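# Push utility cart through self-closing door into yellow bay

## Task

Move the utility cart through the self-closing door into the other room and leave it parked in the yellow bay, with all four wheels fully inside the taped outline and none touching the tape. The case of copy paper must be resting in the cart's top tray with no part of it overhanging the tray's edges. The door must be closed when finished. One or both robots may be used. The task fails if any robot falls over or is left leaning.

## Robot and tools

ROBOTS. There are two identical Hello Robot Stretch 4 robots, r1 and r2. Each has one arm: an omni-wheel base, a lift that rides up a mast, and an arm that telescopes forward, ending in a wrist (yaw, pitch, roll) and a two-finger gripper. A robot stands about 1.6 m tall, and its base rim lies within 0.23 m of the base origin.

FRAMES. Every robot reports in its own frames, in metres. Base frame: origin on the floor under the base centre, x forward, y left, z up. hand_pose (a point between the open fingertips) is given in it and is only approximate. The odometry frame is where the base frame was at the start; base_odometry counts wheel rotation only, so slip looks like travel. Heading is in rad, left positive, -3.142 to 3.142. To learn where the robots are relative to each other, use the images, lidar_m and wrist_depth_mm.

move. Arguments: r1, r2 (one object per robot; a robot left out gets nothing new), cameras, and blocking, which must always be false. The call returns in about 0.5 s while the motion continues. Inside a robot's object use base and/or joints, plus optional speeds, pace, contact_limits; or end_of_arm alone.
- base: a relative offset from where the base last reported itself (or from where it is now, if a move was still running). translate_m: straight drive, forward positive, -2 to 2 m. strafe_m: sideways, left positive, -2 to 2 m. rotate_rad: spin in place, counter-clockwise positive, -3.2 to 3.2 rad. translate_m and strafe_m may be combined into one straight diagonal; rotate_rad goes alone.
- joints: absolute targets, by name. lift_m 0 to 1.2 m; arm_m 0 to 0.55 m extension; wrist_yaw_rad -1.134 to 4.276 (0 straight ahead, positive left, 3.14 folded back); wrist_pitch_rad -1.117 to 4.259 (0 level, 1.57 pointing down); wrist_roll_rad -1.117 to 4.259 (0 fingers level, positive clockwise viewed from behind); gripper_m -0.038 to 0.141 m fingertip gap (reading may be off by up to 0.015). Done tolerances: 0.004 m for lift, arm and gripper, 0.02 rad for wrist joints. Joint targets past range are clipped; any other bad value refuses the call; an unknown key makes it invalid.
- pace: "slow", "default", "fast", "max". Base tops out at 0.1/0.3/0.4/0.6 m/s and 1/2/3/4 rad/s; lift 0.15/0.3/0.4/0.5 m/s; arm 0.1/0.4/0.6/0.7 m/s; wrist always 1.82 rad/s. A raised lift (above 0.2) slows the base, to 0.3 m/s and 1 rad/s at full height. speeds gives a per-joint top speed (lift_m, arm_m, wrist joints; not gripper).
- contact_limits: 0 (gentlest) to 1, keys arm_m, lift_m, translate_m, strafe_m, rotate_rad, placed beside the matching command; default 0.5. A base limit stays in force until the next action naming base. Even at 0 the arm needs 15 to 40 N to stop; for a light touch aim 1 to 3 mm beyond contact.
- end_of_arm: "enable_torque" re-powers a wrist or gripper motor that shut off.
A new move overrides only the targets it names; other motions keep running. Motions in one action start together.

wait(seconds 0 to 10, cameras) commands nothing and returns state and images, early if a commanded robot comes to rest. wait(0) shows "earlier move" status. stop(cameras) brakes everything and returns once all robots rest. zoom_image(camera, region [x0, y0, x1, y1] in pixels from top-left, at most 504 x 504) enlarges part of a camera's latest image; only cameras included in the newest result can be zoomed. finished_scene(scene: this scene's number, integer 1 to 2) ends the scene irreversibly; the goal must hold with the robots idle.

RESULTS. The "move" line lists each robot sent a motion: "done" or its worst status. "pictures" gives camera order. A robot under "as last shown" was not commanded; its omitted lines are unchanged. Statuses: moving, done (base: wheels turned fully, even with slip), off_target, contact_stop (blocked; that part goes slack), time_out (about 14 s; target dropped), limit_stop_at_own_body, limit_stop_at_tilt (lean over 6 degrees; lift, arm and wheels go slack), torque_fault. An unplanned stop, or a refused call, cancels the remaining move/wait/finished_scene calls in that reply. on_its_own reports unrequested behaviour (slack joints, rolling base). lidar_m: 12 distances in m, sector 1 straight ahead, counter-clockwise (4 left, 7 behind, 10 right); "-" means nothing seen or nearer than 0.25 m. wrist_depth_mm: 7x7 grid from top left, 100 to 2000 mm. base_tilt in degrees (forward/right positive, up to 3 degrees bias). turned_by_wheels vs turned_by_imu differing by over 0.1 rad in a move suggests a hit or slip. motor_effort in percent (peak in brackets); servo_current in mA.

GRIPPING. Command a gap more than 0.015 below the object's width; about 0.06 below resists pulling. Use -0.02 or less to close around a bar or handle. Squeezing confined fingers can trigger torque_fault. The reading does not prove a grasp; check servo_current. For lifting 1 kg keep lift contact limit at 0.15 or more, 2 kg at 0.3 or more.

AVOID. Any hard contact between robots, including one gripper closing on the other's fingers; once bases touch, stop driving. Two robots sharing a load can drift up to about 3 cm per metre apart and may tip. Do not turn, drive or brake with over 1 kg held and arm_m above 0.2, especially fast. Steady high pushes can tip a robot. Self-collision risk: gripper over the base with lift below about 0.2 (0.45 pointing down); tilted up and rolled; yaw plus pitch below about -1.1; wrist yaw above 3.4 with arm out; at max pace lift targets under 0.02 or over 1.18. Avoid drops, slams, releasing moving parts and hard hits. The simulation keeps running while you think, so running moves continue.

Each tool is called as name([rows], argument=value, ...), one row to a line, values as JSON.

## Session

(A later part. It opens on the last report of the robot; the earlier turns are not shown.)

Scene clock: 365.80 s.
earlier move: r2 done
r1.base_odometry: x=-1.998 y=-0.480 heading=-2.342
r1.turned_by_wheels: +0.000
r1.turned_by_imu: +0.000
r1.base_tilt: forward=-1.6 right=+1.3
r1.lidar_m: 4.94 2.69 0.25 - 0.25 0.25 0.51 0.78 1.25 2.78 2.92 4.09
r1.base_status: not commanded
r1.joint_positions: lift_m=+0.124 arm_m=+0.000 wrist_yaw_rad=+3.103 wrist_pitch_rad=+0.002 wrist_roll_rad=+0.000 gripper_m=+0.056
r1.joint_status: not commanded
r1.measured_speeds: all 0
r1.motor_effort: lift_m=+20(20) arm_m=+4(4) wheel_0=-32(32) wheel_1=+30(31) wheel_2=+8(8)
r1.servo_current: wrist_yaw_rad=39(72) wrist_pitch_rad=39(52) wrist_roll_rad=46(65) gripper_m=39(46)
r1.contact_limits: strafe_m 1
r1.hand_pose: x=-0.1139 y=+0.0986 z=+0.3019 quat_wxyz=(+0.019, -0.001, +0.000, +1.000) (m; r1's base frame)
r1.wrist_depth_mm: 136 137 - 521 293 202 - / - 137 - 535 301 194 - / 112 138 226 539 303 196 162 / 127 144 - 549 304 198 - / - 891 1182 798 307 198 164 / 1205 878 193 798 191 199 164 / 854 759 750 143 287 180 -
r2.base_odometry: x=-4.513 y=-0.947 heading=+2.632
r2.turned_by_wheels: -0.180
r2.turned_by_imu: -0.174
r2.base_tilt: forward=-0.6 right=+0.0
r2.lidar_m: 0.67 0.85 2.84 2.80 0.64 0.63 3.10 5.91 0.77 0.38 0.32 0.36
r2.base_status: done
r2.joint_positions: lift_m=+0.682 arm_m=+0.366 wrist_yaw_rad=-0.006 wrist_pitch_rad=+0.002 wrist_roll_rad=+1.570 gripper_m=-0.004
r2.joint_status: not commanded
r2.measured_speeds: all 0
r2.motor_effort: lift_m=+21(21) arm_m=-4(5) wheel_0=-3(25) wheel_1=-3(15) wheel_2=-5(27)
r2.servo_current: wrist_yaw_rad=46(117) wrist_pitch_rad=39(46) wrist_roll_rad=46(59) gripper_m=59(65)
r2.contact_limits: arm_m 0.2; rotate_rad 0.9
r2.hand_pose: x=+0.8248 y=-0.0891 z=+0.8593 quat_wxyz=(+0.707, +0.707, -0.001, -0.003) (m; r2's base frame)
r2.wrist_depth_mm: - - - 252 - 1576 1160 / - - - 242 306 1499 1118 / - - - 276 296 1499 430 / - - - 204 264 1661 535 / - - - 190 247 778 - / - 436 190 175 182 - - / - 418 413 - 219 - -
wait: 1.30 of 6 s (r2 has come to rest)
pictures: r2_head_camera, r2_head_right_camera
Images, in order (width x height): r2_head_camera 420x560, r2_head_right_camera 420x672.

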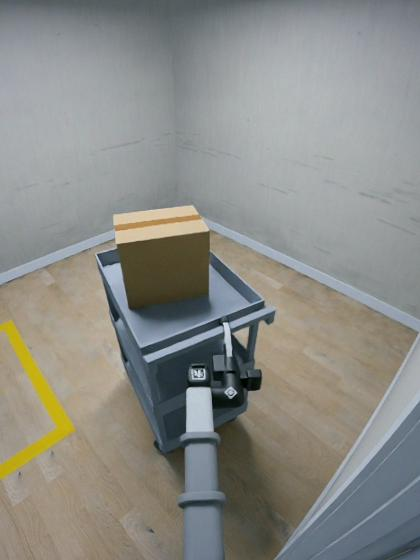

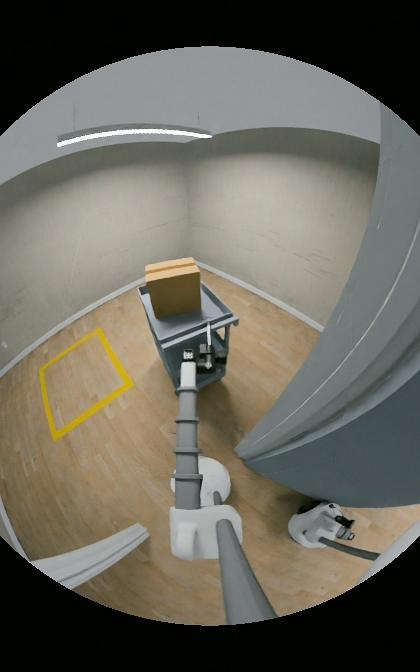

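move(r2={"base":{"translate_m":0.33,"strafe_m":0.17},"pace":"slow","contact_limits":{"translate_m":0.6}}, blocking=false, cameras=[])

wait(seconds=9, cameras=["r2_head_camera","r2_head_right_camera"])

Scene clock: 381.07 s.
move: r2 moving
r1: as last shown
r1.lidar_m: 4.94 2.71 0.25 - 0.25 0.25 0.54 0.79 1.25 2.79 2.93 4.11
r1.motor_effort: lift_m=+20(20) arm_m=+4(4) wheel_0=-31(32) wheel_1=+31(31) wheel_2=+8(8)
r1.servo_current: wrist_yaw_rad=52(59) wrist_pitch_rad=39(46) wrist_roll_rad=39(65) gripper_m=46(46)
r1.contact_limits: strafe_m 1
r1.wrist_depth_mm: 136 137 - 525 294 202 - / - 138 - 530 301 194 - / 113 138 226 549 303 196 162 / 127 144 - 554 304 197 - / - 931 1098 798 307 198 164 / 1229 878 194 809 191 200 165 / 854 750 759 143 287 180 -
r2.base_odometry: x=-4.527 y=-0.947 heading=+2.632
r2.turned_by_wheels: -0.001
r2.turned_by_imu: -0.001
r2.base_tilt: forward=-0.7 right=+0.1
r2.lidar_m: 0.66 0.84 2.83 2.78 0.65 0.63 3.07 5.92 0.74 0.37 0.33 0.88
r2.base_status: translate_m moving; strafe_m moving
r2.joint_positions: lift_m=+0.682 arm_m=+0.366 wrist_yaw_rad=-0.007 wrist_pitch_rad=+0.002 wrist_roll_rad=+1.570 gripper_m=-0.004
r2.joint_status: not commanded
r2.measured_speeds: translate_m=+0.050 strafe_m=+0.025 rotate_rad=-0.001 lift_m=+0.000 arm_m=+0.000 wrist_yaw_rad=-0.015 wrist_pitch_rad=+0.000 wrist_roll_rad=+0.000
r2.motor_effort: lift_m=+21(21) arm_m=-1(4) wheel_0=+6(7) wheel_1=+7(9) wheel_2=-16(18)
r2.servo_current: wrist_yaw_rad=52(59) wrist_pitch_rad=39(46) wrist_roll_rad=39(59) gripper_m=65(65)
r2.contact_limits: arm_m 0.2; translate_m 0.6
r2.hand_pose: x=+0.8247 y=-0.0894 z=+0.8593 quat_wxyz=(+0.707, +0.707, -0.002, -0.003) (m; r2's base frame)
r2.wrist_depth_mm: - - - 254 - 1661 1160 / - - - 244 310 1499 1098 / - - - 278 293 1537 1138 / - - - 204 265 1756 525 / - - - 189 245 778 - / - 427 190 173 179 - - / - 415 407 - - - -
pictures: none
No camera images: "cameras" was empty.

Scene clock: 385.47 s.
earlier move: r2 done
r1.base_odometry: x=-1.998 y=-0.480 heading=-2.342
r1.turned_by_wheels: +0.000
r1.turned_by_imu: +0.000
r1.base_tilt: forward=-1.6 right=+1.3
r1.lidar_m: 4.94 2.70 0.25 - 0.25 0.25 0.53 1.29 1.26 2.79 2.93 4.10
r1.base_status: not commanded
r1.joint_positions: lift_m=+0.124 arm_m=+0.000 wrist_yaw_rad=+3.103 wrist_pitch_rad=+0.002 wrist_roll_rad=+0.000 gripper_m=+0.056
r1.joint_status: not commanded
r1.measured_speeds: all 0
r1.motor_effort: lift_m=+20(20) arm_m=+4(4) wheel_0=-31(32) wheel_1=+30(31) wheel_2=+8(8)
r1.servo_current: wrist_yaw_rad=39(72) wrist_pitch_rad=39(52) wrist_roll_rad=59(72) gripper_m=46(52)
r1.contact_limits: strafe_m 1
r1.hand_pose: x=-0.1139 y=+0.0986 z=+0.3019 quat_wxyz=(+0.019, -0.001, +0.000, +1.000) (m; r1's base frame)
r1.wrist_depth_mm: 135 138 1255 525 294 202 - / - 138 - 535 300 194 - / 112 138 225 544 301 195 162 / 126 144 1229 549 303 196 - / - - 1229 564 306 198 164 / 1229 1205 193 809 191 199 165 / 854 759 750 143 289 179 -
r2.base_odometry: x=-4.884 y=-0.934 heading=+2.632
r2.turned_by_wheels: +0.000
r2.turned_by_imu: -0.003
r2.base_tilt: forward=-0.7 right=+0.0
r2.lidar_m: 0.59 0.75 2.48 2.85 2.61 0.80 - 1.16 0.49 0.43 0.76 0.94
r2.base_status: done
r2.joint_positions: lift_m=+0.682 arm_m=+0.366 wrist_yaw_rad=-0.010 wrist_pitch_rad=+0.002 wrist_roll_rad=+1.570 gripper_m=-0.004
r2.joint_status: not commanded
r2.measured_speeds: all 0
r2.motor_effort: lift_m=+21(21) arm_m=+4(4) wheel_0=-2(9) wheel_1=+1(9) wheel_2=-10(22)
r2.servo_current: wrist_yaw_rad=65(78) wrist_pitch_rad=39(46) wrist_roll_rad=52(65) gripper_m=65(72)
r2.contact_limits: arm_m 0.2; translate_m 0.6
r2.hand_pose: x=+0.8244 y=-0.0904 z=+0.8593 quat_wxyz=(+0.707, +0.707, -0.003, -0.004) (m; r2's base frame)
r2.wrist_depth_mm: - - - - - 1576 1160 / - - - 291 - 1708 1182 / - - - 259 345 347 349 / - - - 223 297 1708 1255 / - - - 194 255 1708 508 / - - 189 169 182 732 - / - 402 399 - 209 - -
wait: 4.40 of 9 s (r2 has come to rest)
pictures: r2_head_camera, r2_head_right_camera
Images, in order (width x height): r2_head_camera 420x560, r2_head_right_camera 420x672.

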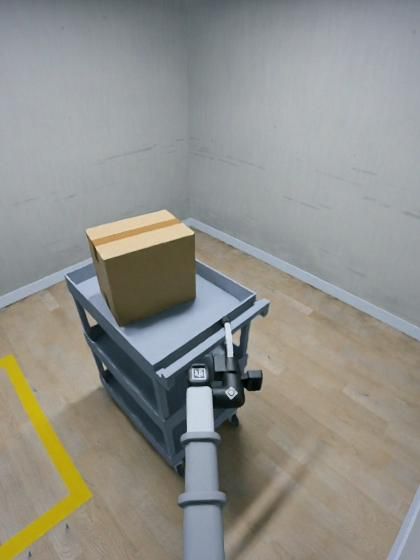

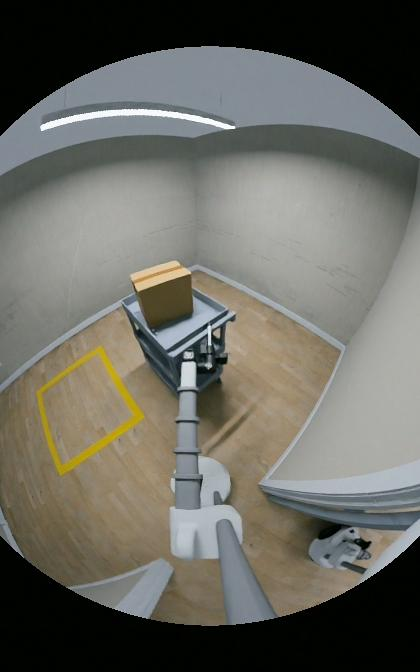

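move(r2={"base":{"translate_m":0.3,"strafe_m":-0.18},"pace":"slow","contact_limits":{"translate_m":0.6}}, blocking=false, cameras=[])

wait(seconds=9, cameras=["r2_head_camera","r2_head_right_camera"])

Scene clock: 390.10 s.
move: r2 moving
r1: as last shown
r1.lidar_m: 4.93 2.70 0.25 - 0.25 0.25 0.52 1.28 1.24 2.79 2.93 4.10
r1.motor_effort: lift_m=+19(20) arm_m=+4(4) wheel_0=-32(32) wheel_1=+31(31) wheel_2=+8(8)
r1.servo_current: wrist_yaw_rad=33(72) wrist_pitch_rad=39(46) wrist_roll_rad=39(72) gripper_m=39(46)
r1.contact_limits: strafe_m 1
r1.wrist_depth_mm: 136 137 1255 530 294 202 - / - 138 - 539 300 194 - / 113 138 226 549 300 196 162 / 126 144 1308 559 304 196 - / - - 1255 788 306 198 163 / 1229 1229 193 809 191 199 164 / 854 750 759 143 287 180 -
r2.base_odometry: x=-4.891 y=-0.922 heading=+2.631
r2.turned_by_wheels: +0.000
r2.turned_by_imu: +0.000
r2.base_tilt: forward=-0.7 right=+0.1
r2.lidar_m: 0.61 0.70 2.48 2.93 2.61 0.83 - 1.15 0.47 0.43 0.76 2.12
r2.base_status: translate_m moving; strafe_m moving
r2.joint_positions: lift_m=+0.682 arm_m=+0.366 wrist_yaw_rad=-0.005 wrist_pitch_rad=+0.002 wrist_roll_rad=+1.570 gripper_m=-0.004
r2.joint_status: not commanded
r2.measured_speeds: translate_m=+0.048 strafe_m=-0.029 rotate_rad=-0.002 lift_m=+0.000 arm_m=+0.000 wrist_yaw_rad=+0.051 wrist_pitch_rad=+0.000 wrist_roll_rad=+0.000
r2.motor_effort: lift_m=+21(21) arm_m=+4(4) wheel_0=+11(11) wheel_1=-3(3) wheel_2=-12(15)
r2.servo_current: wrist_yaw_rad=46(65) wrist_pitch_rad=46(46) wrist_roll_rad=52(59) gripper_m=59(65)
r2.contact_limits: arm_m 0.2; translate_m 0.6
r2.hand_pose: x=+0.8248 y=-0.0890 z=+0.8593 quat_wxyz=(+0.707, +0.707, -0.001, -0.003) (m; r2's base frame)
r2.wrist_depth_mm: - - - - - 1576 1160 / - - - 291 - 1661 1182 / - - - 260 347 345 347 / - - - 223 298 1708 1255 / - - - 195 254 1756 508 / - - 190 169 182 683 - / - 407 399 - 209 - -
pictures: none
No camera images: "cameras" was empty.

Scene clock: 394.27 s.
earlier move: r2 done
r1.base_odometry: x=-1.998 y=-0.480 heading=-2.342
r1.turned_by_wheels: +0.000
r1.turned_by_imu: +0.000
r1.base_tilt: forward=-1.6 right=+1.3
r1.lidar_m: 4.93 2.68 0.25 - 0.25 0.25 0.51 1.28 1.25 2.79 2.93 4.11
r1.base_status: not commanded
r1.joint_positions: lift_m=+0.124 arm_m=+0.000 wrist_yaw_rad=+3.103 wrist_pitch_rad=+0.002 wrist_roll_rad=+0.000 gripper_m=+0.056
r1.joint_status: not commanded
r1.measured_speeds: all 0
r1.motor_effort: lift_m=+19(20) arm_m=+4(4) wheel_0=-32(32) wheel_1=+30(31) wheel_2=+8(8)
r1.servo_current: wrist_yaw_rad=46(72) wrist_pitch_rad=39(52) wrist_roll_rad=52(72) gripper_m=46(52)
r1.contact_limits: strafe_m 1
r1.hand_pose: x=-0.1139 y=+0.0986 z=+0.3019 quat_wxyz=(+0.019, -0.001, +0.000, +1.000) (m; r1's base frame)
r1.wrist_depth_mm: 136 138 - 525 294 202 - / - 138 - 535 300 194 - / 112 138 225 549 301 196 163 / 126 144 - 559 304 198 - / - - - 798 307 198 164 / 1229 1205 193 809 191 199 164 / 854 768 759 144 289 180 -
r2.base_odometry: x=-5.058 y=-0.631 heading=+2.633
r2.turned_by_wheels: +0.002
r2.turned_by_imu: +0.009
r2.base_tilt: forward=-0.6 right=+0.0
r2.lidar_m: 0.58 0.65 2.38 2.87 2.93 1.17 3.59 0.40 0.44 0.54 1.03 1.81
r2.base_status: done
r2.joint_positions: lift_m=+0.682 arm_m=+0.366 wrist_yaw_rad=+0.026 wrist_pitch_rad=+0.002 wrist_roll_rad=+1.570 gripper_m=-0.004
r2.joint_status: not commanded
r2.measured_speeds: all 0
r2.on_its_own: wrist_yaw_rad is at rest, and its servo_current (169 mA) is outside its rest range (0 to 104 mA)
r2.motor_effort: lift_m=+21(21) arm_m=-1(4) wheel_0=+13(24) wheel_1=+2(7) wheel_2=+4(15)
r2.servo_current: wrist_yaw_rad=169(176) wrist_pitch_rad=46(46) wrist_roll_rad=46(59) gripper_m=65(72)
r2.contact_limits: arm_m 0.2; translate_m 0.6
r2.hand_pose: x=+0.8274 y=-0.0799 z=+0.8593 quat_wxyz=(+0.707, +0.707, +0.010, +0.008) (m; r2's base frame)
r2.wrist_depth_mm: - - - - - 1366 1138 / - - - - - 1499 1160 / - - - 325 - 1661 1160 / - - - 330 357 366 375 / - - - 206 291 1708 1281 / - - 191 163 182 1618 484 / - - - - 205 - -
wait: 4.17 of 9 s (r2 has come to rest)
pictures: r2_head_camera, r2_head_right_camera
Images, in order (width x height): r2_head_camera 420x560, r2_head_right_camera 420x672.

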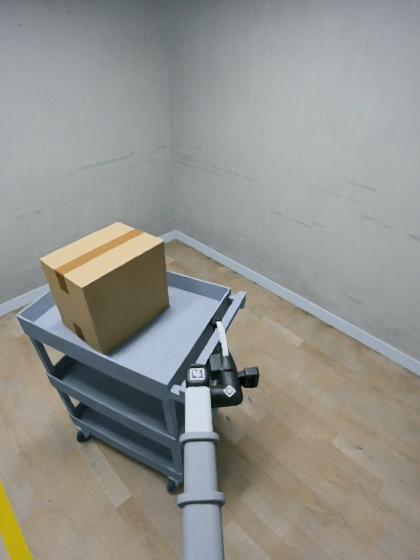

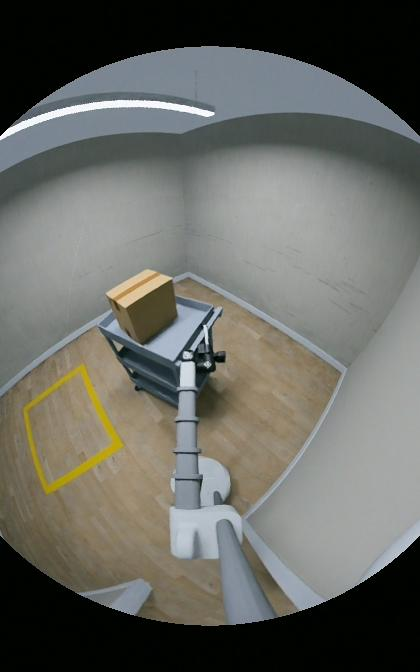

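move(r2={"base":{"rotate_rad":0.5},"pace":"slow","contact_limits":{"rotate_rad":0.9}}, blocking=false, cameras=[])

wait(seconds=9, cameras=["r2_head_camera","r2_head_right_camera"])

Scene clock: 403.97 s.
move: r2 moving
r1: as last shown
r1.lidar_m: 4.94 2.70 0.25 - 0.25 0.25 0.53 1.25 1.24 2.80 2.94 4.10
r1.motor_effort: lift_m=+19(20) arm_m=+4(4) wheel_0=-31(32) wheel_1=+31(31) wheel_2=+8(8)
r1.servo_current: wrist_yaw_rad=59(72) wrist_pitch_rad=46(46) wrist_roll_rad=52(59) gripper_m=39(46)
r1.contact_limits: strafe_m 1
r1.wrist_depth_mm: 136 137 - 530 293 202 - / - 138 - 539 298 195 - / 113 138 227 544 301 196 162 / 127 144 - 554 304 198 - / - - - 788 306 198 164 / 1205 1229 193 809 191 200 164 / 878 759 750 143 287 181 -
r2.base_odometry: x=-5.058 y=-0.631 heading=+2.754
r2.turned_by_wheels: +0.120
r2.turned_by_imu: +0.099
r2.base_tilt: forward=-0.7 right=+0.1
r2.lidar_m: 0.60 0.69 2.43 3.09 2.75 1.15 3.87 0.43 0.42 0.59 1.25 1.85
r2.base_status: rotate_rad moving
r2.joint_positions: lift_m=+0.682 arm_m=+0.366 wrist_yaw_rad=-0.013 wrist_pitch_rad=+0.002 wrist_roll_rad=+1.570 gripper_m=-0.004
r2.joint_status: not commanded
r2.measured_speeds: translate_m=+0.000 strafe_m=+0.004 rotate_rad=+0.471 lift_m=+0.000 arm_m=-0.001 wrist_yaw_rad=-0.083 wrist_pitch_rad=+0.000 wrist_roll_rad=+0.000
r2.motor_effort: lift_m=+21(21) arm_m=+6(6) wheel_0=-20(20) wheel_1=-13(13) wheel_2=-23(28)
r2.servo_current: wrist_yaw_rad=65(169) wrist_pitch_rad=39(46) wrist_roll_rad=46(52) gripper_m=59(65)
r2.contact_limits: arm_m 0.2; rotate_rad 0.9
r2.hand_pose: x=+0.8240 y=-0.0911 z=+0.8593 quat_wxyz=(+0.707, +0.707, -0.004, -0.005) (m; r2's base frame)
r2.wrist_depth_mm: - - - - - 1397 1182 / - - - - - 1464 1160 / - - - 322 - 1708 1182 / - - - 303 355 362 373 / - - - 188 279 1708 1255 / - - 190 157 181 1618 484 / - 123 - - 199 - -
pictures: none
No camera images: "cameras" was empty.

Scene clock: 405.57 s.
earlier move: r2 done
r1.base_odometry: x=-1.998 y=-0.480 heading=-2.342
r1.turned_by_wheels: +0.000
r1.turned_by_imu: +0.000
r1.base_tilt: forward=-1.6 right=+1.3
r1.lidar_m: 4.93 2.67 0.25 - 0.25 0.25 0.54 1.24 1.29 2.79 2.93 4.11
r1.base_status: not commanded
r1.joint_positions: lift_m=+0.124 arm_m=+0.000 wrist_yaw_rad=+3.103 wrist_pitch_rad=+0.002 wrist_roll_rad=+0.000 gripper_m=+0.056
r1.joint_status: not commanded
r1.measured_speeds: all 0
r1.motor_effort: lift_m=+20(20) arm_m=+4(4) wheel_0=-32(32) wheel_1=+30(31) wheel_2=+8(8)
r1.servo_current: wrist_yaw_rad=33(72) wrist_pitch_rad=46(52) wrist_roll_rad=46(65) gripper_m=39(52)
r1.contact_limits: strafe_m 1
r1.hand_pose: x=-0.1139 y=+0.0986 z=+0.3019 quat_wxyz=(+0.019, -0.001, +0.000, +1.000) (m; r1's base frame)
r1.wrist_depth_mm: 136 137 - 530 293 202 - / - 138 - 544 301 194 - / 113 138 227 539 301 196 163 / 126 144 - 559 304 198 - / - - - 798 306 198 164 / 1205 1205 194 820 191 200 164 / 842 759 750 143 287 180 -
r2.base_odometry: x=-5.058 y=-0.631 heading=+3.133
r2.turned_by_wheels: +0.380
r2.turned_by_imu: +0.255
r2.base_tilt: forward=-0.7 right=+0.1
r2.lidar_m: 0.70 2.36 2.63 3.01 1.20 1.23 0.43 0.41 0.49 0.76 1.76 0.86
r2.base_status: done
r2.joint_positions: lift_m=+0.682 arm_m=+0.366 wrist_yaw_rad=-0.001 wrist_pitch_rad=+0.002 wrist_roll_rad=+1.570 gripper_m=-0.004
r2.joint_status: not commanded
r2.measured_speeds: all 0
r2.motor_effort: lift_m=+21(21) arm_m=-4(10) wheel_0=+1(29) wheel_1=+0(18) wheel_2=+2(33)
r2.servo_current: wrist_yaw_rad=46(169) wrist_pitch_rad=39(46) wrist_roll_rad=46(59) gripper_m=59(72)
r2.contact_limits: arm_m 0.2; rotate_rad 0.9
r2.hand_pose: x=+0.8253 y=-0.0877 z=+0.8593 quat_wxyz=(+0.707, +0.707, +0.000, -0.001) (m; r2's base frame)
r2.wrist_depth_mm: - - - 233 - 1618 1160 / - - - 278 289 296 298 / - - - 208 272 1661 521 / - - - 196 256 820 - / - 442 442 187 243 - - / - 439 189 177 177 788 - / - 141 430 - 222 - -
wait: 1.60 of 9 s (r2 has come to rest)
pictures: r2_head_camera, r2_head_right_camera
Images, in order (width x height): r2_head_camera 420x560, r2_head_right_camera 420x672.

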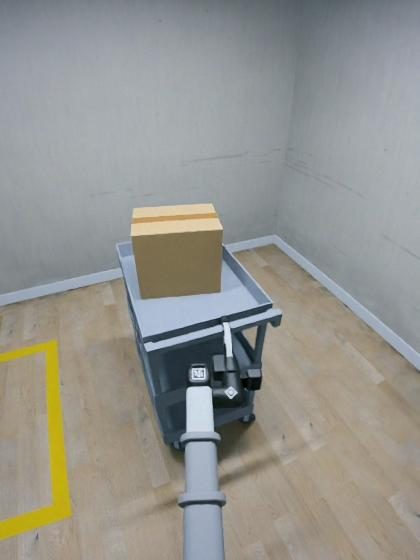

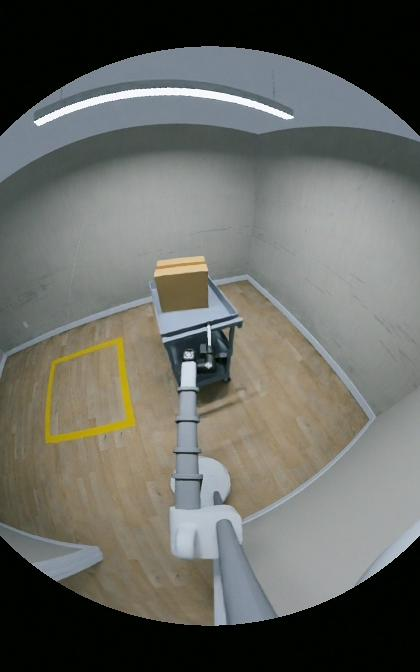

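move(r2={"base":{"translate_m":0.14,"strafe_m":-0.26},"pace":"slow","contact_limits":{"translate_m":0.6}}, blocking=false, cameras=[])

wait(seconds=7, cameras=[])

move(r2={"base":{"rotate_rad":0.25},"pace":"slow","contact_limits":{"rotate_rad":0.9}}, blocking=false, cameras=[])

wait(seconds=5, cameras=[])

move(r2={"base":{"translate_m":0.06,"strafe_m":-0.28},"pace":"slow","contact_limits":{"strafe_m":0.6}}, blocking=false, cameras=[])

wait(seconds=7, cameras=["r2_head_camera","r2_head_right_camera"])

Scene clock: 421.07 s.
move: r2 moving
r1: as last shown
r1.lidar_m: 4.94 2.70 0.25 - 0.25 0.25 0.51 1.28 1.27 2.79 2.93 4.07
r1.motor_effort: lift_m=+19(20) arm_m=+4(4) wheel_0=-32(32) wheel_1=+31(31) wheel_2=+8(8)
r1.servo_current: wrist_yaw_rad=52(65) wrist_pitch_rad=46(46) wrist_roll_rad=52(59) gripper_m=39(46)
r1.contact_limits: strafe_m 1
r1.wrist_depth_mm: 136 138 - 530 293 202 - / - 138 - 539 300 193 - / 113 138 226 539 301 196 162 / 127 144 - 559 304 197 - / - - - 798 306 198 164 / 1205 1229 193 809 191 199 164 / 866 750 768 143 289 180 -
r2.base_odometry: x=-5.064 y=-0.620 heading=+3.133
r2.turned_by_wheels: +0.000
r2.turned_by_imu: +0.001
r2.base_tilt: forward=-0.7 right=+0.1
r2.lidar_m: 0.68 2.36 2.63 3.03 1.22 1.26 0.42 0.41 0.48 0.76 1.73 0.84
r2.base_status: translate_m moving; strafe_m moving
r2.joint_positions: lift_m=+0.682 arm_m=+0.366 wrist_yaw_rad=-0.001 wrist_pitch_rad=+0.002 wrist_roll_rad=+1.570 gripper_m=-0.004
r2.joint_status: not commanded
r2.measured_speeds: translate_m=+0.023 strafe_m=-0.042 rotate_rad=+0.001 lift_m=+0.000 arm_m=+0.000 wrist_yaw_rad=+0.000 wrist_pitch_rad=+0.000 wrist_roll_rad=+0.000
r2.motor_effort: lift_m=+21(21) arm_m=-4(5) wheel_0=+10(13) wheel_1=-4(8) wheel_2=-9(10)
r2.servo_current: wrist_yaw_rad=39(52) wrist_pitch_rad=46(46) wrist_roll_rad=65(65) gripper_m=65(65)
r2.contact_limits: arm_m 0.2; translate_m 0.6
r2.hand_pose: x=+0.8252 y=-0.0877 z=+0.8593 quat_wxyz=(+0.707, +0.707, +0.000, -0.001) (m; r2's base frame)
r2.wrist_depth_mm: - - - 232 - 1708 1182 / - - - 277 285 298 297 / - - - 207 272 1708 530 / - - - 196 256 831 - / - 442 445 186 244 - - / - 439 189 177 176 778 - / - 141 433 - 223 - -
pictures: none
No camera images: "cameras" was empty.

Scene clock: 424.80 s.
earlier move: r2 done
r1.base_odometry: x=-1.998 y=-0.480 heading=-2.342
r1.turned_by_wheels: +0.000
r1.turned_by_imu: +0.000
r1.base_tilt: forward=-1.6 right=+1.3
r1.lidar_m: 4.93 2.69 0.25 - 0.25 0.26 0.53 1.25 1.26 2.79 2.90 4.10
r1.base_status: not commanded
r1.joint_positions: lift_m=+0.124 arm_m=+0.000 wrist_yaw_rad=+3.103 wrist_pitch_rad=+0.002 wrist_roll_rad=+0.000 gripper_m=+0.056
r1.joint_status: not commanded
r1.measured_speeds: all 0
r1.motor_effort: lift_m=+19(20) arm_m=+4(4) wheel_0=-32(32) wheel_1=+30(31) wheel_2=+8(8)
r1.servo_current: wrist_yaw_rad=33(72) wrist_pitch_rad=39(52) wrist_roll_rad=52(65) gripper_m=33(46)
r1.contact_limits: strafe_m 1
r1.hand_pose: x=-0.1139 y=+0.0986 z=+0.3019 quat_wxyz=(+0.019, -0.001, +0.000, +1.000) (m; r1's base frame)
r1.wrist_depth_mm: 136 137 - 521 294 202 - / - 138 - 539 300 194 - / 112 138 226 544 301 196 162 / 127 144 - 554 303 198 - / - - - 798 307 198 164 / 1205 1205 193 809 191 199 165 / 842 768 759 143 287 181 -
r2.base_odometry: x=-5.196 y=-0.370 heading=+3.134
r2.turned_by_wheels: +0.001
r2.turned_by_imu: +0.006
r2.base_tilt: forward=-0.7 right=+0.1
r2.lidar_m: 0.62 0.76 2.58 3.29 1.49 0.56 0.47 0.46 0.51 0.81 1.47 1.64
r2.base_status: done
r2.joint_positions: lift_m=+0.682 arm_m=+0.366 wrist_yaw_rad=+0.010 wrist_pitch_rad=+0.002 wrist_roll_rad=+1.570 gripper_m=-0.004
r2.joint_status: not commanded
r2.measured_speeds: all 0
r2.motor_effort: lift_m=+21(21) arm_m=-4(5) wheel_0=+13(21) wheel_1=-1(8) wheel_2=+3(10)
r2.servo_current: wrist_yaw_rad=65(72) wrist_pitch_rad=46(46) wrist_roll_rad=52(65) gripper_m=65(72)
r2.contact_limits: arm_m 0.2; translate_m 0.6
r2.hand_pose: x=+0.8262 y=-0.0846 z=+0.8593 quat_wxyz=(+0.707, +0.707, +0.004, +0.003) (m; r2's base frame)
r2.wrist_depth_mm: - - - - - 1499 1182 / - - - 286 - 1708 1160 / - - - 249 334 342 343 / - - - 214 282 1756 500 / - - - 193 255 1756 - / - 427 184 175 182 788 - / - 140 402 - 216 - -
wait: 3.73 of 7 s (r2 has come to rest)
pictures: none
No camera images: "cameras" was empty.

Scene clock: 425.30 s.
move: r2 moving
r1: as last shown
r1.lidar_m: 4.92 2.71 0.25 - 0.25 0.25 0.52 1.24 1.23 2.78 2.93 4.11
r1.servo_current: wrist_yaw_rad=39(72) wrist_pitch_rad=39(46) wrist_roll_rad=46(65) gripper_m=39(46)
r1.contact_limits: strafe_m 1
r1.wrist_depth_mm: 136 137 - 530 294 202 - / - 138 - 535 297 193 - / 113 138 226 544 301 196 162 / 126 144 - 554 303 198 - / - - - 798 306 198 164 / 1205 1205 194 798 190 200 164 / 866 750 750 143 289 181 -
r2.base_odometry: x=-5.196 y=-0.371 heading=-3.028
r2.turned_by_wheels: +0.121
r2.turned_by_imu: +0.103
r2.base_tilt: forward=-0.7 right=+0.1
r2.lidar_m: 0.63 0.93 2.75 3.30 1.46 0.54 0.46 0.46 0.56 0.97 1.45 0.85
r2.base_status: rotate_rad moving
r2.joint_positions: lift_m=+0.682 arm_m=+0.366 wrist_yaw_rad=-0.024 wrist_pitch_rad=+0.002 wrist_roll_rad=+1.570 gripper_m=-0.004
r2.joint_status: not commanded
r2.measured_speeds: translate_m=-0.009 strafe_m=+0.003 rotate_rad=+0.487 lift_m=+0.000 arm_m=-0.001 wrist_yaw_rad=-0.071 wrist_pitch_rad=+0.000 wrist_roll_rad=+0.000
r2.motor_effort: lift_m=+21(21) arm_m=+3(5) wheel_0=-13(19) wheel_1=-18(18) wheel_2=-31(31)
r2.servo_current: wrist_yaw_rad=143(143) wrist_pitch_rad=46(46) wrist_roll_rad=46(52) gripper_m=59(72)
r2.contact_limits: arm_m 0.2; rotate_rad 0.9
r2.hand_pose: x=+0.8230 y=-0.0944 z=+0.8593 quat_wxyz=(+0.707, +0.707, -0.008, -0.009) (m; r2's base frame)
r2.wrist_depth_mm: - - - 279 - 1537 1182 / - - - 264 330 1576 1182 / - - - 230 315 1464 421 / - - - 202 270 1708 500 / - - - 181 238 1756 - / - 421 186 166 182 778 - / - 143 402 - 207 - -
pictures: none
No camera images: "cameras" was empty.

Scene clock: 426.20 s.
earlier move: r2 done
r1.base_odometry: x=-1.998 y=-0.480 heading=-2.342
r1.turned_by_wheels: +0.000
r1.turned_by_imu: +0.000
r1.base_tilt: forward=-1.6 right=+1.3
r1.lidar_m: 4.94 2.69 0.25 - 0.25 0.25 0.52 1.27 1.26 2.78 2.95 4.08
r1.base_status: not commanded
r1.joint_positions: lift_m=+0.124 arm_m=+0.000 wrist_yaw_rad=+3.103 wrist_pitch_rad=+0.002 wrist_roll_rad=+0.000 gripper_m=+0.056
r1.joint_status: not commanded
r1.measured_speeds: all 0
r1.motor_effort: lift_m=+19(20) arm_m=+4(4) wheel_0=-31(32) wheel_1=+30(31) wheel_2=+8(8)
r1.servo_current: wrist_yaw_rad=52(72) wrist_pitch_rad=33(52) wrist_roll_rad=26(65) gripper_m=46(46)
r1.contact_limits: strafe_m 1
r1.hand_pose: x=-0.1139 y=+0.0986 z=+0.3019 quat_wxyz=(+0.019, -0.001, +0.000, +1.000) (m; r1's base frame)
r1.wrist_depth_mm: 136 137 - 525 294 202 - / - 138 - 535 300 194 - / 112 138 226 544 301 197 162 / 127 144 - 554 304 198 - / - - - 778 306 198 164 / 1229 1182 193 809 191 199 164 / 854 759 750 143 287 181 -
r2.base_odometry: x=-5.197 y=-0.370 heading=-2.899
r2.turned_by_wheels: +0.129
r2.turned_by_imu: +0.074
r2.base_tilt: forward=-0.7 right=+0.1
r2.lidar_m: 0.67 1.01 2.85 3.30 1.51 0.53 0.47 0.47 0.59 1.14 1.46 0.84
r2.base_status: done
r2.joint_positions: lift_m=+0.682 arm_m=+0.366 wrist_yaw_rad=-0.003 wrist_pitch_rad=+0.002 wrist_roll_rad=+1.570 gripper_m=-0.004
r2.joint_status: not commanded
r2.measured_speeds: all 0
r2.motor_effort: lift_m=+21(21) arm_m=+4(6) wheel_0=-5(26) wheel_1=-3(18) wheel_2=+0(34)
r2.servo_current: wrist_yaw_rad=46(163) wrist_pitch_rad=39(46) wrist_roll_rad=39(59) gripper_m=52(72)
r2.contact_limits: arm_m 0.2; rotate_rad 0.9
r2.hand_pose: x=+0.8250 y=-0.0883 z=+0.8594 quat_wxyz=(+0.707, +0.707, +0.000, -0.002) (m; r2's base frame)
r2.wrist_depth_mm: - - - 242 - 1708 1160 / - - - 227 301 309 314 / - - - 211 274 1661 1182 / - - - 199 258 1618 - / - 445 442 187 244 - - / - 433 190 175 182 - - / - 140 427 - 220 - -
wait: 0.90 of 5 s (r2 has come to rest)
pictures: none
No camera images: "cameras" was empty.

Scene clock: 426.70 s.
move: r2 moving
r1: as last shown
r1.lidar_m: 4.94 2.69 0.25 - 0.25 0.25 0.53 1.27 1.26 2.79 2.93 4.08
r1.servo_current: wrist_yaw_rad=59(59) wrist_pitch_rad=33(39) wrist_roll_rad=46(65) gripper_m=39(46)
r1.contact_limits: strafe_m 1
r1.wrist_depth_mm: 136 137 - 530 293 202 - / - 138 - 539 300 193 - / 112 138 226 549 301 196 162 / 127 144 - 559 304 198 - / - - - 788 306 198 164 / 1205 1205 194 809 191 199 164 / 854 750 750 143 289 180 -
r2.base_odometry: x=-5.202 y=-0.359 heading=-2.899
r2.turned_by_wheels: +0.000
r2.turned_by_imu: +0.001
r2.base_tilt: forward=-0.7 right=+0.1
r2.lidar_m: 0.69 0.96 2.89 3.32 1.52 0.52 0.46 0.47 0.60 1.17 1.44 0.88
r2.base_status: translate_m moving; strafe_m moving
r2.joint_positions: lift_m=+0.682 arm_m=+0.366 wrist_yaw_rad=-0.001 wrist_pitch_rad=+0.002 wrist_roll_rad=+1.570 gripper_m=-0.004
r2.joint_status: not commanded
r2.measured_speeds: translate_m=+0.011 strafe_m=-0.049 rotate_rad=+0.002 lift_m=+0.000 arm_m=+0.000 wrist_yaw_rad=+0.017 wrist_pitch_rad=+0.000 wrist_roll_rad=+0.000
r2.motor_effort: lift_m=+21(21) arm_m=+4(4) wheel_0=+14(14) wheel_1=-6(8) wheel_2=-7(7)
r2.servo_current: wrist_yaw_rad=46(52) wrist_pitch_rad=39(46) wrist_roll_rad=46(59) gripper_m=59(65)
r2.contact_limits: arm_m 0.2; strafe_m 0.6
r2.hand_pose: x=+0.8252 y=-0.0876 z=+0.8594 quat_wxyz=(+0.707, +0.707, +0.001, -0.001) (m; r2's base frame)
r2.wrist_depth_mm: - - - 240 - 1708 1182 / - - - 227 293 310 1060 / - - - 212 274 1661 1182 / - - - 199 258 1618 - / - 442 439 187 244 - - / - 433 189 176 180 - - / - 140 424 - - - -
pictures: none
No camera images: "cameras" was empty.

Scene clock: 430.30 s.
earlier move: r2 done
r1.base_odometry: x=-1.998 y=-0.480 heading=-2.342
r1.turned_by_wheels: +0.000
r1.turned_by_imu: +0.000
r1.base_tilt: forward=-1.6 right=+1.3
r1.lidar_m: 4.93 2.71 0.25 - 0.25 0.25 0.51 1.25 1.25 2.79 2.91 4.11
r1.base_status: not commanded
r1.joint_positions: lift_m=+0.124 arm_m=+0.000 wrist_yaw_rad=+3.103 wrist_pitch_rad=+0.002 wrist_roll_rad=+0.000 gripper_m=+0.056
r1.joint_status: not commanded
r1.measured_speeds: all 0
r1.motor_effort: lift_m=+19(20) arm_m=+4(4) wheel_0=-31(33) wheel_1=+30(31) wheel_2=+8(8)
r1.servo_current: wrist_yaw_rad=46(72) wrist_pitch_rad=46(52) wrist_roll_rad=52(65) gripper_m=46(52)
r1.contact_limits: strafe_m 1
r1.hand_pose: x=-0.1139 y=+0.0986 z=+0.3019 quat_wxyz=(+0.019, -0.001, +0.000, +1.000) (m; r1's base frame)
r1.wrist_depth_mm: 136 138 - 525 293 202 - / - 138 - 544 300 195 - / 113 138 226 544 301 196 162 / 127 144 - 554 306 197 - / - - - 788 306 198 164 / 1182 1205 193 809 190 199 165 / 854 750 759 143 287 180 -
r2.base_odometry: x=-5.322 y=-0.113 heading=-2.899
r2.turned_by_wheels: +0.001
r2.turned_by_imu: +0.005
r2.base_tilt: forward=-0.7 right=+0.1
r2.lidar_m: 0.62 0.73 2.87 3.57 1.77 0.55 0.48 0.47 0.62 1.17 1.17 1.46
r2.base_status: done
r2.joint_positions: lift_m=+0.682 arm_m=+0.366 wrist_yaw_rad=+0.011 wrist_pitch_rad=+0.002 wrist_roll_rad=+1.570 gripper_m=-0.004
r2.joint_status: not commanded
r2.measured_speeds: all 0
r2.motor_effort: lift_m=+20(21) arm_m=+4(4) wheel_0=+11(20) wheel_1=-1(8) wheel_2=+1(7)
r2.servo_current: wrist_yaw_rad=52(78) wrist_pitch_rad=39(46) wrist_roll_rad=46(59) gripper_m=59(72)
r2.contact_limits: arm_m 0.2; strafe_m 0.6
r2.hand_pose: x=+0.8262 y=-0.0842 z=+0.8594 quat_wxyz=(+0.707, +0.707, +0.005, +0.003) (m; r2's base frame)
r2.wrist_depth_mm: - - - - - 1576 1160 / - - - 301 - 1708 1182 / - - - 255 349 355 355 / - - - 219 293 1618 1308 / - - - 193 257 1661 504 / - - 185 172 181 676 - / - 399 404 - - - -
wait: 3.60 of 7 s (r2 has come to rest)
pictures: r2_head_camera, r2_head_right_camera
Images, in order (width x height): r2_head_camera 420x560, r2_head_right_camera 420x672.

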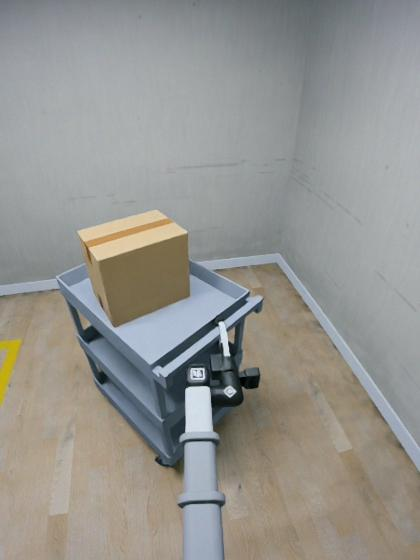

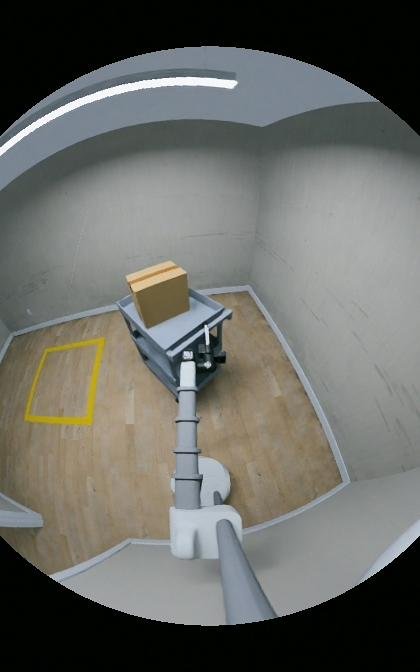

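move(r2={"base":{"rotate_rad":0.3},"pace":"slow","contact_limits":{"rotate_rad":0.9}}, blocking=false, cameras=[])

wait(seconds=5, cameras=[])

move(r2={"base":{"translate_m":0.12,"strafe_m":-0.28},"pace":"slow","contact_limits":{"strafe_m":0.6}}, blocking=false, cameras=[])

wait(seconds=7, cameras=[])

move(r2={"base":{"rotate_rad":0.35},"pace":"slow","contact_limits":{"rotate_rad":0.9}}, blocking=false, cameras=[])

wait(seconds=5, cameras=["r2_head_camera","r2_head_right_camera"])

Scene clock: 444.57 s.
move: r2 moving
r1: as last shown
r1.lidar_m: 4.93 2.68 0.25 - 0.25 0.25 0.51 1.27 1.28 2.79 2.92 4.08
r1.motor_effort: lift_m=+19(20) arm_m=+4(4) wheel_0=-32(32) wheel_1=+30(31) wheel_2=+8(8)
r1.servo_current: wrist_yaw_rad=52(59) wrist_pitch_rad=39(46) wrist_roll_rad=52(65) gripper_m=39(46)
r1.contact_limits: strafe_m 1
r1.wrist_depth_mm: 136 137 - 530 294 202 - / - 138 - 535 298 195 - / 112 138 226 544 303 197 163 / 126 144 - 559 306 198 - / - - - 798 306 198 163 / 1229 1229 194 798 191 199 164 / 866 759 750 143 287 180 -
r2.base_odometry: x=-5.321 y=-0.113 heading=-2.778
r2.turned_by_wheels: +0.120
r2.turned_by_imu: +0.099
r2.base_tilt: forward=-0.7 right=+0.1
r2.lidar_m: 0.62 0.85 3.05 2.63 0.79 0.53 0.47 0.50 0.67 1.13 1.18 0.87
r2.base_status: rotate_rad moving
r2.joint_positions: lift_m=+0.682 arm_m=+0.366 wrist_yaw_rad=-0.022 wrist_pitch_rad=+0.002 wrist_roll_rad=+1.570 gripper_m=-0.004
r2.joint_status: not commanded
r2.measured_speeds: translate_m=+0.003 strafe_m=-0.003 rotate_rad=+0.485 lift_m=+0.000 arm_m=-0.001 wrist_yaw_rad=-0.014 wrist_pitch_rad=+0.000 wrist_roll_rad=+0.000
r2.motor_effort: lift_m=+20(21) arm_m=+6(6) wheel_0=-14(19) wheel_1=-18(18) wheel_2=-31(31)
r2.servo_current: wrist_yaw_rad=124(124) wrist_pitch_rad=46(46) wrist_roll_rad=52(59) gripper_m=59(65)
r2.contact_limits: arm_m 0.2; rotate_rad 0.9
r2.hand_pose: x=+0.8232 y=-0.0937 z=+0.8594 quat_wxyz=(+0.707, +0.707, -0.007, -0.009) (m; r2's base frame)
r2.wrist_depth_mm: - - - - - 1576 1160 / - - - 291 - 1708 1182 / - - - 245 340 347 347 / - - - 208 277 1618 492 / - - - 183 247 1618 535 / - 421 186 161 183 683 - / - 145 402 - 205 - -
pictures: none
No camera images: "cameras" was empty.

Scene clock: 445.57 s.
earlier move: r2 done
r1.base_odometry: x=-1.998 y=-0.480 heading=-2.342
r1.turned_by_wheels: +0.000
r1.turned_by_imu: +0.000
r1.base_tilt: forward=-1.6 right=+1.3
r1.lidar_m: 4.94 2.70 0.25 - 0.25 0.25 0.55 1.27 1.24 2.78 2.94 4.12
r1.base_status: not commanded
r1.joint_positions: lift_m=+0.124 arm_m=+0.000 wrist_yaw_rad=+3.103 wrist_pitch_rad=+0.002 wrist_roll_rad=+0.000 gripper_m=+0.056
r1.joint_status: not commanded
r1.measured_speeds: all 0
r1.motor_effort: lift_m=+19(20) arm_m=+4(4) wheel_0=-31(32) wheel_1=+30(31) wheel_2=+8(8)
r1.servo_current: wrist_yaw_rad=52(65) wrist_pitch_rad=39(46) wrist_roll_rad=46(65) gripper_m=39(52)
r1.contact_limits: strafe_m 1
r1.hand_pose: x=-0.1139 y=+0.0986 z=+0.3019 quat_wxyz=(+0.019, -0.001, +0.000, +1.000) (m; r1's base frame)
r1.wrist_depth_mm: 136 138 - 525 293 202 - / - 138 - 539 298 194 - / 112 138 226 544 301 196 162 / 127 144 - 559 304 197 - / - - - 778 306 198 164 / 1229 1229 193 809 190 200 164 / 866 750 741 143 287 180 -
r2.base_odometry: x=-5.322 y=-0.113 heading=-2.599
r2.turned_by_wheels: +0.179
r2.turned_by_imu: +0.126
r2.base_tilt: forward=-0.7 right=+0.1
r2.lidar_m: 0.68 0.95 3.49 1.80 0.69 0.53 0.48 0.53 0.77 1.15 1.20 0.88
r2.base_status: done
r2.joint_positions: lift_m=+0.682 arm_m=+0.366 wrist_yaw_rad=+0.002 wrist_pitch_rad=+0.002 wrist_roll_rad=+1.570 gripper_m=-0.004
r2.joint_status: not commanded
r2.measured_speeds: all 0
r2.motor_effort: lift_m=+21(21) arm_m=+5(7) wheel_0=-1(25) wheel_1=-3(18) wheel_2=-1(32)
r2.servo_current: wrist_yaw_rad=52(130) wrist_pitch_rad=39(46) wrist_roll_rad=39(59) gripper_m=52(65)
r2.contact_limits: arm_m 0.2; rotate_rad 0.9
r2.hand_pose: x=+0.8254 y=-0.0868 z=+0.8594 quat_wxyz=(+0.707, +0.707, +0.002, +0.000) (m; r2's base frame)
r2.wrist_depth_mm: - - - 243 - 1618 1160 / - - - 229 300 310 310 / - - - 213 276 1618 1205 / - - - 200 259 1618 - / - 442 442 187 244 831 - / - 433 190 176 182 - - / - 140 421 - 221 - -
wait: 1.00 of 5 s (r2 has come to rest)
pictures: none
No camera images: "cameras" was empty.

Scene clock: 446.07 s.
move: r2 moving
r1: as last shown
r1.lidar_m: 4.92 2.70 0.25 - 0.25 0.25 0.52 1.29 1.25 2.76 2.93 4.10
r1.motor_effort: lift_m=+19(20) arm_m=+4(4) wheel_0=-32(32) wheel_1=+30(31) wheel_2=+8(8)
r1.servo_current: wrist_yaw_rad=59(65) wrist_pitch_rad=46(52) wrist_roll_rad=46(65) gripper_m=46(46)
r1.contact_limits: strafe_m 1
r1.wrist_depth_mm: 136 137 - 525 294 203 - / - 138 - 535 298 194 - / 112 138 226 544 301 196 162 / 127 144 - 559 304 197 - / - - - 778 306 198 163 / 1182 1205 194 809 191 199 165 / 854 750 759 143 286 180 -
r2.base_odometry: x=-5.332 y=-0.106 heading=-2.598
r2.turned_by_wheels: +0.001
r2.turned_by_imu: +0.001
r2.base_tilt: forward=-0.7 right=+0.0
r2.lidar_m: 0.68 0.90 3.52 1.82 0.68 0.51 0.49 0.54 0.78 1.12 1.22 0.90
r2.base_status: translate_m moving; strafe_m moving
r2.joint_positions: lift_m=+0.682 arm_m=+0.366 wrist_yaw_rad=+0.002 wrist_pitch_rad=+0.002 wrist_roll_rad=+1.570 gripper_m=-0.004
r2.joint_status: not commanded
r2.measured_speeds: translate_m=+0.020 strafe_m=-0.044 rotate_rad=+0.003 lift_m=+0.000 arm_m=+0.000 wrist_yaw_rad=+0.000 wrist_pitch_rad=+0.000 wrist_roll_rad=+0.000
r2.motor_effort: lift_m=+21(21) arm_m=+5(5) wheel_0=+13(16) wheel_1=-3(6) wheel_2=-5(7)
r2.servo_current: wrist_yaw_rad=39(59) wrist_pitch_rad=39(46) wrist_roll_rad=39(46) gripper_m=59(65)
r2.contact_limits: arm_m 0.2; strafe_m 0.6
r2.hand_pose: x=+0.8254 y=-0.0868 z=+0.8594 quat_wxyz=(+0.707, +0.707, +0.002, +0.000) (m; r2's base frame)
r2.wrist_depth_mm: - - - 245 - 1576 1160 / - - - 229 303 309 309 / - - - 214 277 1576 1205 / - - - 198 260 1618 - / - 442 449 186 244 842 - / - 430 189 176 181 - - / - 140 418 - 221 - -
pictures: none
No camera images: "cameras" was empty.

Scene clock: 449.90 s.
earlier move: r2 done
r1.base_odometry: x=-1.998 y=-0.480 heading=-2.342
r1.turned_by_wheels: +0.000
r1.turned_by_imu: +0.000
r1.base_tilt: forward=-1.6 right=+1.3
r1.lidar_m: 4.91 2.70 0.25 - 0.25 0.25 0.51 1.25 1.23 2.79 2.92 4.10
r1.base_status: not commanded
r1.joint_positions: lift_m=+0.124 arm_m=+0.000 wrist_yaw_rad=+3.103 wrist_pitch_rad=+0.002 wrist_roll_rad=+0.000 gripper_m=+0.056
r1.joint_status: not commanded
r1.measured_speeds: all 0
r1.motor_effort: lift_m=+20(20) arm_m=+4(4) wheel_0=-32(32) wheel_1=+30(31) wheel_2=+8(8)
r1.servo_current: wrist_yaw_rad=46(72) wrist_pitch_rad=46(52) wrist_roll_rad=52(72) gripper_m=46(46)
r1.contact_limits: strafe_m 1
r1.hand_pose: x=-0.1139 y=+0.0986 z=+0.3019 quat_wxyz=(+0.019, -0.001, +0.000, +1.000) (m; r1's base frame)
r1.wrist_depth_mm: 136 137 - 530 293 202 - / - 138 - 535 298 195 - / 112 138 225 549 301 196 162 / 127 144 - 554 304 198 - / - - - 788 304 198 164 / 1205 1229 194 809 191 199 165 / 854 750 759 143 287 180 -
r2.base_odometry: x=-5.569 y=+0.064 heading=-2.598
r2.turned_by_wheels: +0.000
r2.turned_by_imu: +0.006
r2.base_tilt: forward=-0.6 right=+0.0
r2.lidar_m: 0.59 0.71 3.30 2.09 0.87 0.64 0.63 0.70 0.89 0.85 0.91 1.33
r2.base_status: done
r2.joint_positions: lift_m=+0.682 arm_m=+0.366 wrist_yaw_rad=+0.010 wrist_pitch_rad=+0.002 wrist_roll_rad=+1.570 gripper_m=-0.004
r2.joint_status: not commanded
r2.measured_speeds: all 0
r2.motor_effort: lift_m=+21(21) arm_m=+4(5) wheel_0=+11(20) wheel_1=-1(6) wheel_2=+1(7)
r2.servo_current: wrist_yaw_rad=59(78) wrist_pitch_rad=46(46) wrist_roll_rad=65(65) gripper_m=59(72)
r2.contact_limits: arm_m 0.2; strafe_m 0.6
r2.hand_pose: x=+0.8261 y=-0.0844 z=+0.8594 quat_wxyz=(+0.707, +0.707, +0.004, +0.003) (m; r2's base frame)
r2.wrist_depth_mm: - - - - - 1464 1160 / - - - 314 - 1464 1182 / - - - 287 355 364 1138 / - - - 236 319 1499 1205 / - - - 195 258 1537 488 / - - 186 170 181 1576 - / - 141 399 - 210 - -
wait: 3.83 of 7 s (r2 has come to rest)
pictures: none
No camera images: "cameras" was empty.

Scene clock: 450.40 s.
move: r2 moving
r1: as last shown
r1.lidar_m: 4.94 2.68 0.25 - 0.25 0.25 0.50 1.26 1.24 2.79 2.93 4.08
r1.motor_effort: lift_m=+19(20) arm_m=+4(4) wheel_0=-32(32) wheel_1=+31(31) wheel_2=+8(8)
r1.servo_current: wrist_yaw_rad=39(65) wrist_pitch_rad=39(52) wrist_roll_rad=46(52) gripper_m=39(46)
r1.contact_limits: strafe_m 1
r1.wrist_depth_mm: 136 138 - 525 293 202 - / - 138 - 539 300 194 - / 112 138 226 549 301 196 162 / 126 144 - 554 304 198 - / - - - 788 306 198 163 / 1182 1229 193 809 191 200 165 / 854 759 759 143 286 180 -
r2.base_odometry: x=-5.569 y=+0.064 heading=-2.478
r2.turned_by_wheels: +0.120
r2.turned_by_imu: +0.097
r2.base_tilt: forward=-0.7 right=+0.1
r2.lidar_m: 0.62 0.79 3.75 2.12 0.79 0.65 0.64 0.71 0.86 0.86 0.98 0.90
r2.base_status: rotate_rad moving
r2.joint_positions: lift_m=+0.682 arm_m=+0.366 wrist_yaw_rad=-0.022 wrist_pitch_rad=+0.002 wrist_roll_rad=+1.570 gripper_m=-0.004
r2.joint_status: not commanded
r2.measured_speeds: translate_m=-0.003 strafe_m=-0.004 rotate_rad=+0.465 lift_m=+0.000 arm_m=-0.001 wrist_yaw_rad=-0.016 wrist_pitch_rad=+0.000 wrist_roll_rad=+0.000
r2.motor_effort: lift_m=+21(21) arm_m=+7(7) wheel_0=-13(20) wheel_1=-16(17) wheel_2=-31(31)
r2.servo_current: wrist_yaw_rad=137(137) wrist_pitch_rad=46(46) wrist_roll_rad=59(59) gripper_m=59(65)
r2.contact_limits: arm_m 0.2; rotate_rad 0.9
r2.hand_pose: x=+0.8231 y=-0.0938 z=+0.8594 quat_wxyz=(+0.707, +0.707, -0.007, -0.009) (m; r2's base frame)
r2.wrist_depth_mm: - - - - - 1499 1160 / - - - 315 - 1499 1160 / - - - 255 349 357 1078 / - - - 212 293 1537 1255 / - - - 182 252 1576 500 / - - 186 156 183 661 - / - 146 394 - 200 123 -
pictures: none
No camera images: "cameras" was empty.

Scene clock: 451.77 s.
earlier move: r2 done
r1.base_odometry: x=-1.998 y=-0.480 heading=-2.342
r1.turned_by_wheels: +0.000
r1.turned_by_imu: +0.000
r1.base_tilt: forward=-1.6 right=+1.3
r1.lidar_m: 4.93 2.72 0.25 - 0.25 0.25 0.48 1.25 1.23 2.79 2.95 4.15
r1.base_status: not commanded
r1.joint_positions: lift_m=+0.124 arm_m=+0.000 wrist_yaw_rad=+3.103 wrist_pitch_rad=+0.002 wrist_roll_rad=+0.000 gripper_m=+0.056
r1.joint_status: not commanded
r1.measured_speeds: all 0
r1.motor_effort: lift_m=+20(20) arm_m=+4(4) wheel_0=-32(32) wheel_1=+31(31) wheel_2=+8(8)
r1.servo_current: wrist_yaw_rad=52(65) wrist_pitch_rad=39(52) wrist_roll_rad=52(65) gripper_m=46(46)
r1.contact_limits: strafe_m 1
r1.hand_pose: x=-0.1139 y=+0.0986 z=+0.3019 quat_wxyz=(+0.019, -0.001, +0.000, +1.000) (m; r1's base frame)
r1.wrist_depth_mm: 136 138 - 530 294 202 - / - 137 - 535 298 194 - / 113 138 226 544 301 196 162 / 127 144 - 559 303 198 - / - - - 798 306 199 164 / 1182 1255 193 809 190 200 164 / 866 759 759 143 287 180 -
r2.base_odometry: x=-5.569 y=+0.064 heading=-2.248
r2.turned_by_wheels: +0.231
r2.turned_by_imu: +0.170
r2.base_tilt: forward=-0.7 right=+0.1
r2.lidar_m: 0.69 1.12 3.88 1.17 0.73 0.63 0.65 0.79 0.86 0.86 1.05 0.85
r2.base_status: done
r2.joint_positions: lift_m=+0.682 arm_m=+0.366 wrist_yaw_rad=+0.003 wrist_pitch_rad=+0.002 wrist_roll_rad=+1.570 gripper_m=-0.004
r2.joint_status: not commanded
r2.measured_speeds: all 0
r2.motor_effort: lift_m=+21(21) arm_m=-4(8) wheel_0=+3(25) wheel_1=-2(17) wheel_2=+5(33)
r2.servo_current: wrist_yaw_rad=39(137) wrist_pitch_rad=39(46) wrist_roll_rad=46(59) gripper_m=59(65)
r2.contact_limits: arm_m 0.2; rotate_rad 0.9
r2.hand_pose: x=+0.8256 y=-0.0865 z=+0.8594 quat_wxyz=(+0.707, +0.707, +0.002, +0.000) (m; r2's base frame)
r2.wrist_depth_mm: - - - 238 - 1397 1182 / - - - 222 291 304 307 / - - - 211 272 1499 517 / - - - 198 257 707 - / - 442 445 186 243 - - / - 439 189 177 181 - - / - 427 427 - 224 - -
wait: 1.37 of 5 s (r2 has come to rest)
pictures: r2_head_camera, r2_head_right_camera
Images, in order (width x height): r2_head_camera 420x560, r2_head_right_camera 420x672.

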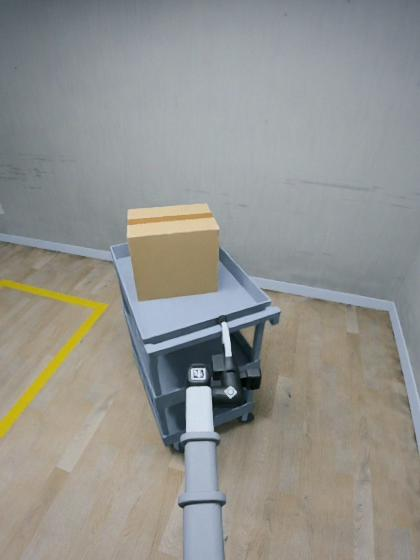

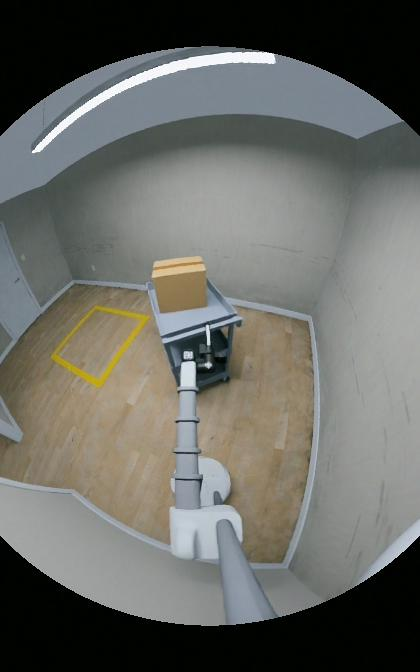

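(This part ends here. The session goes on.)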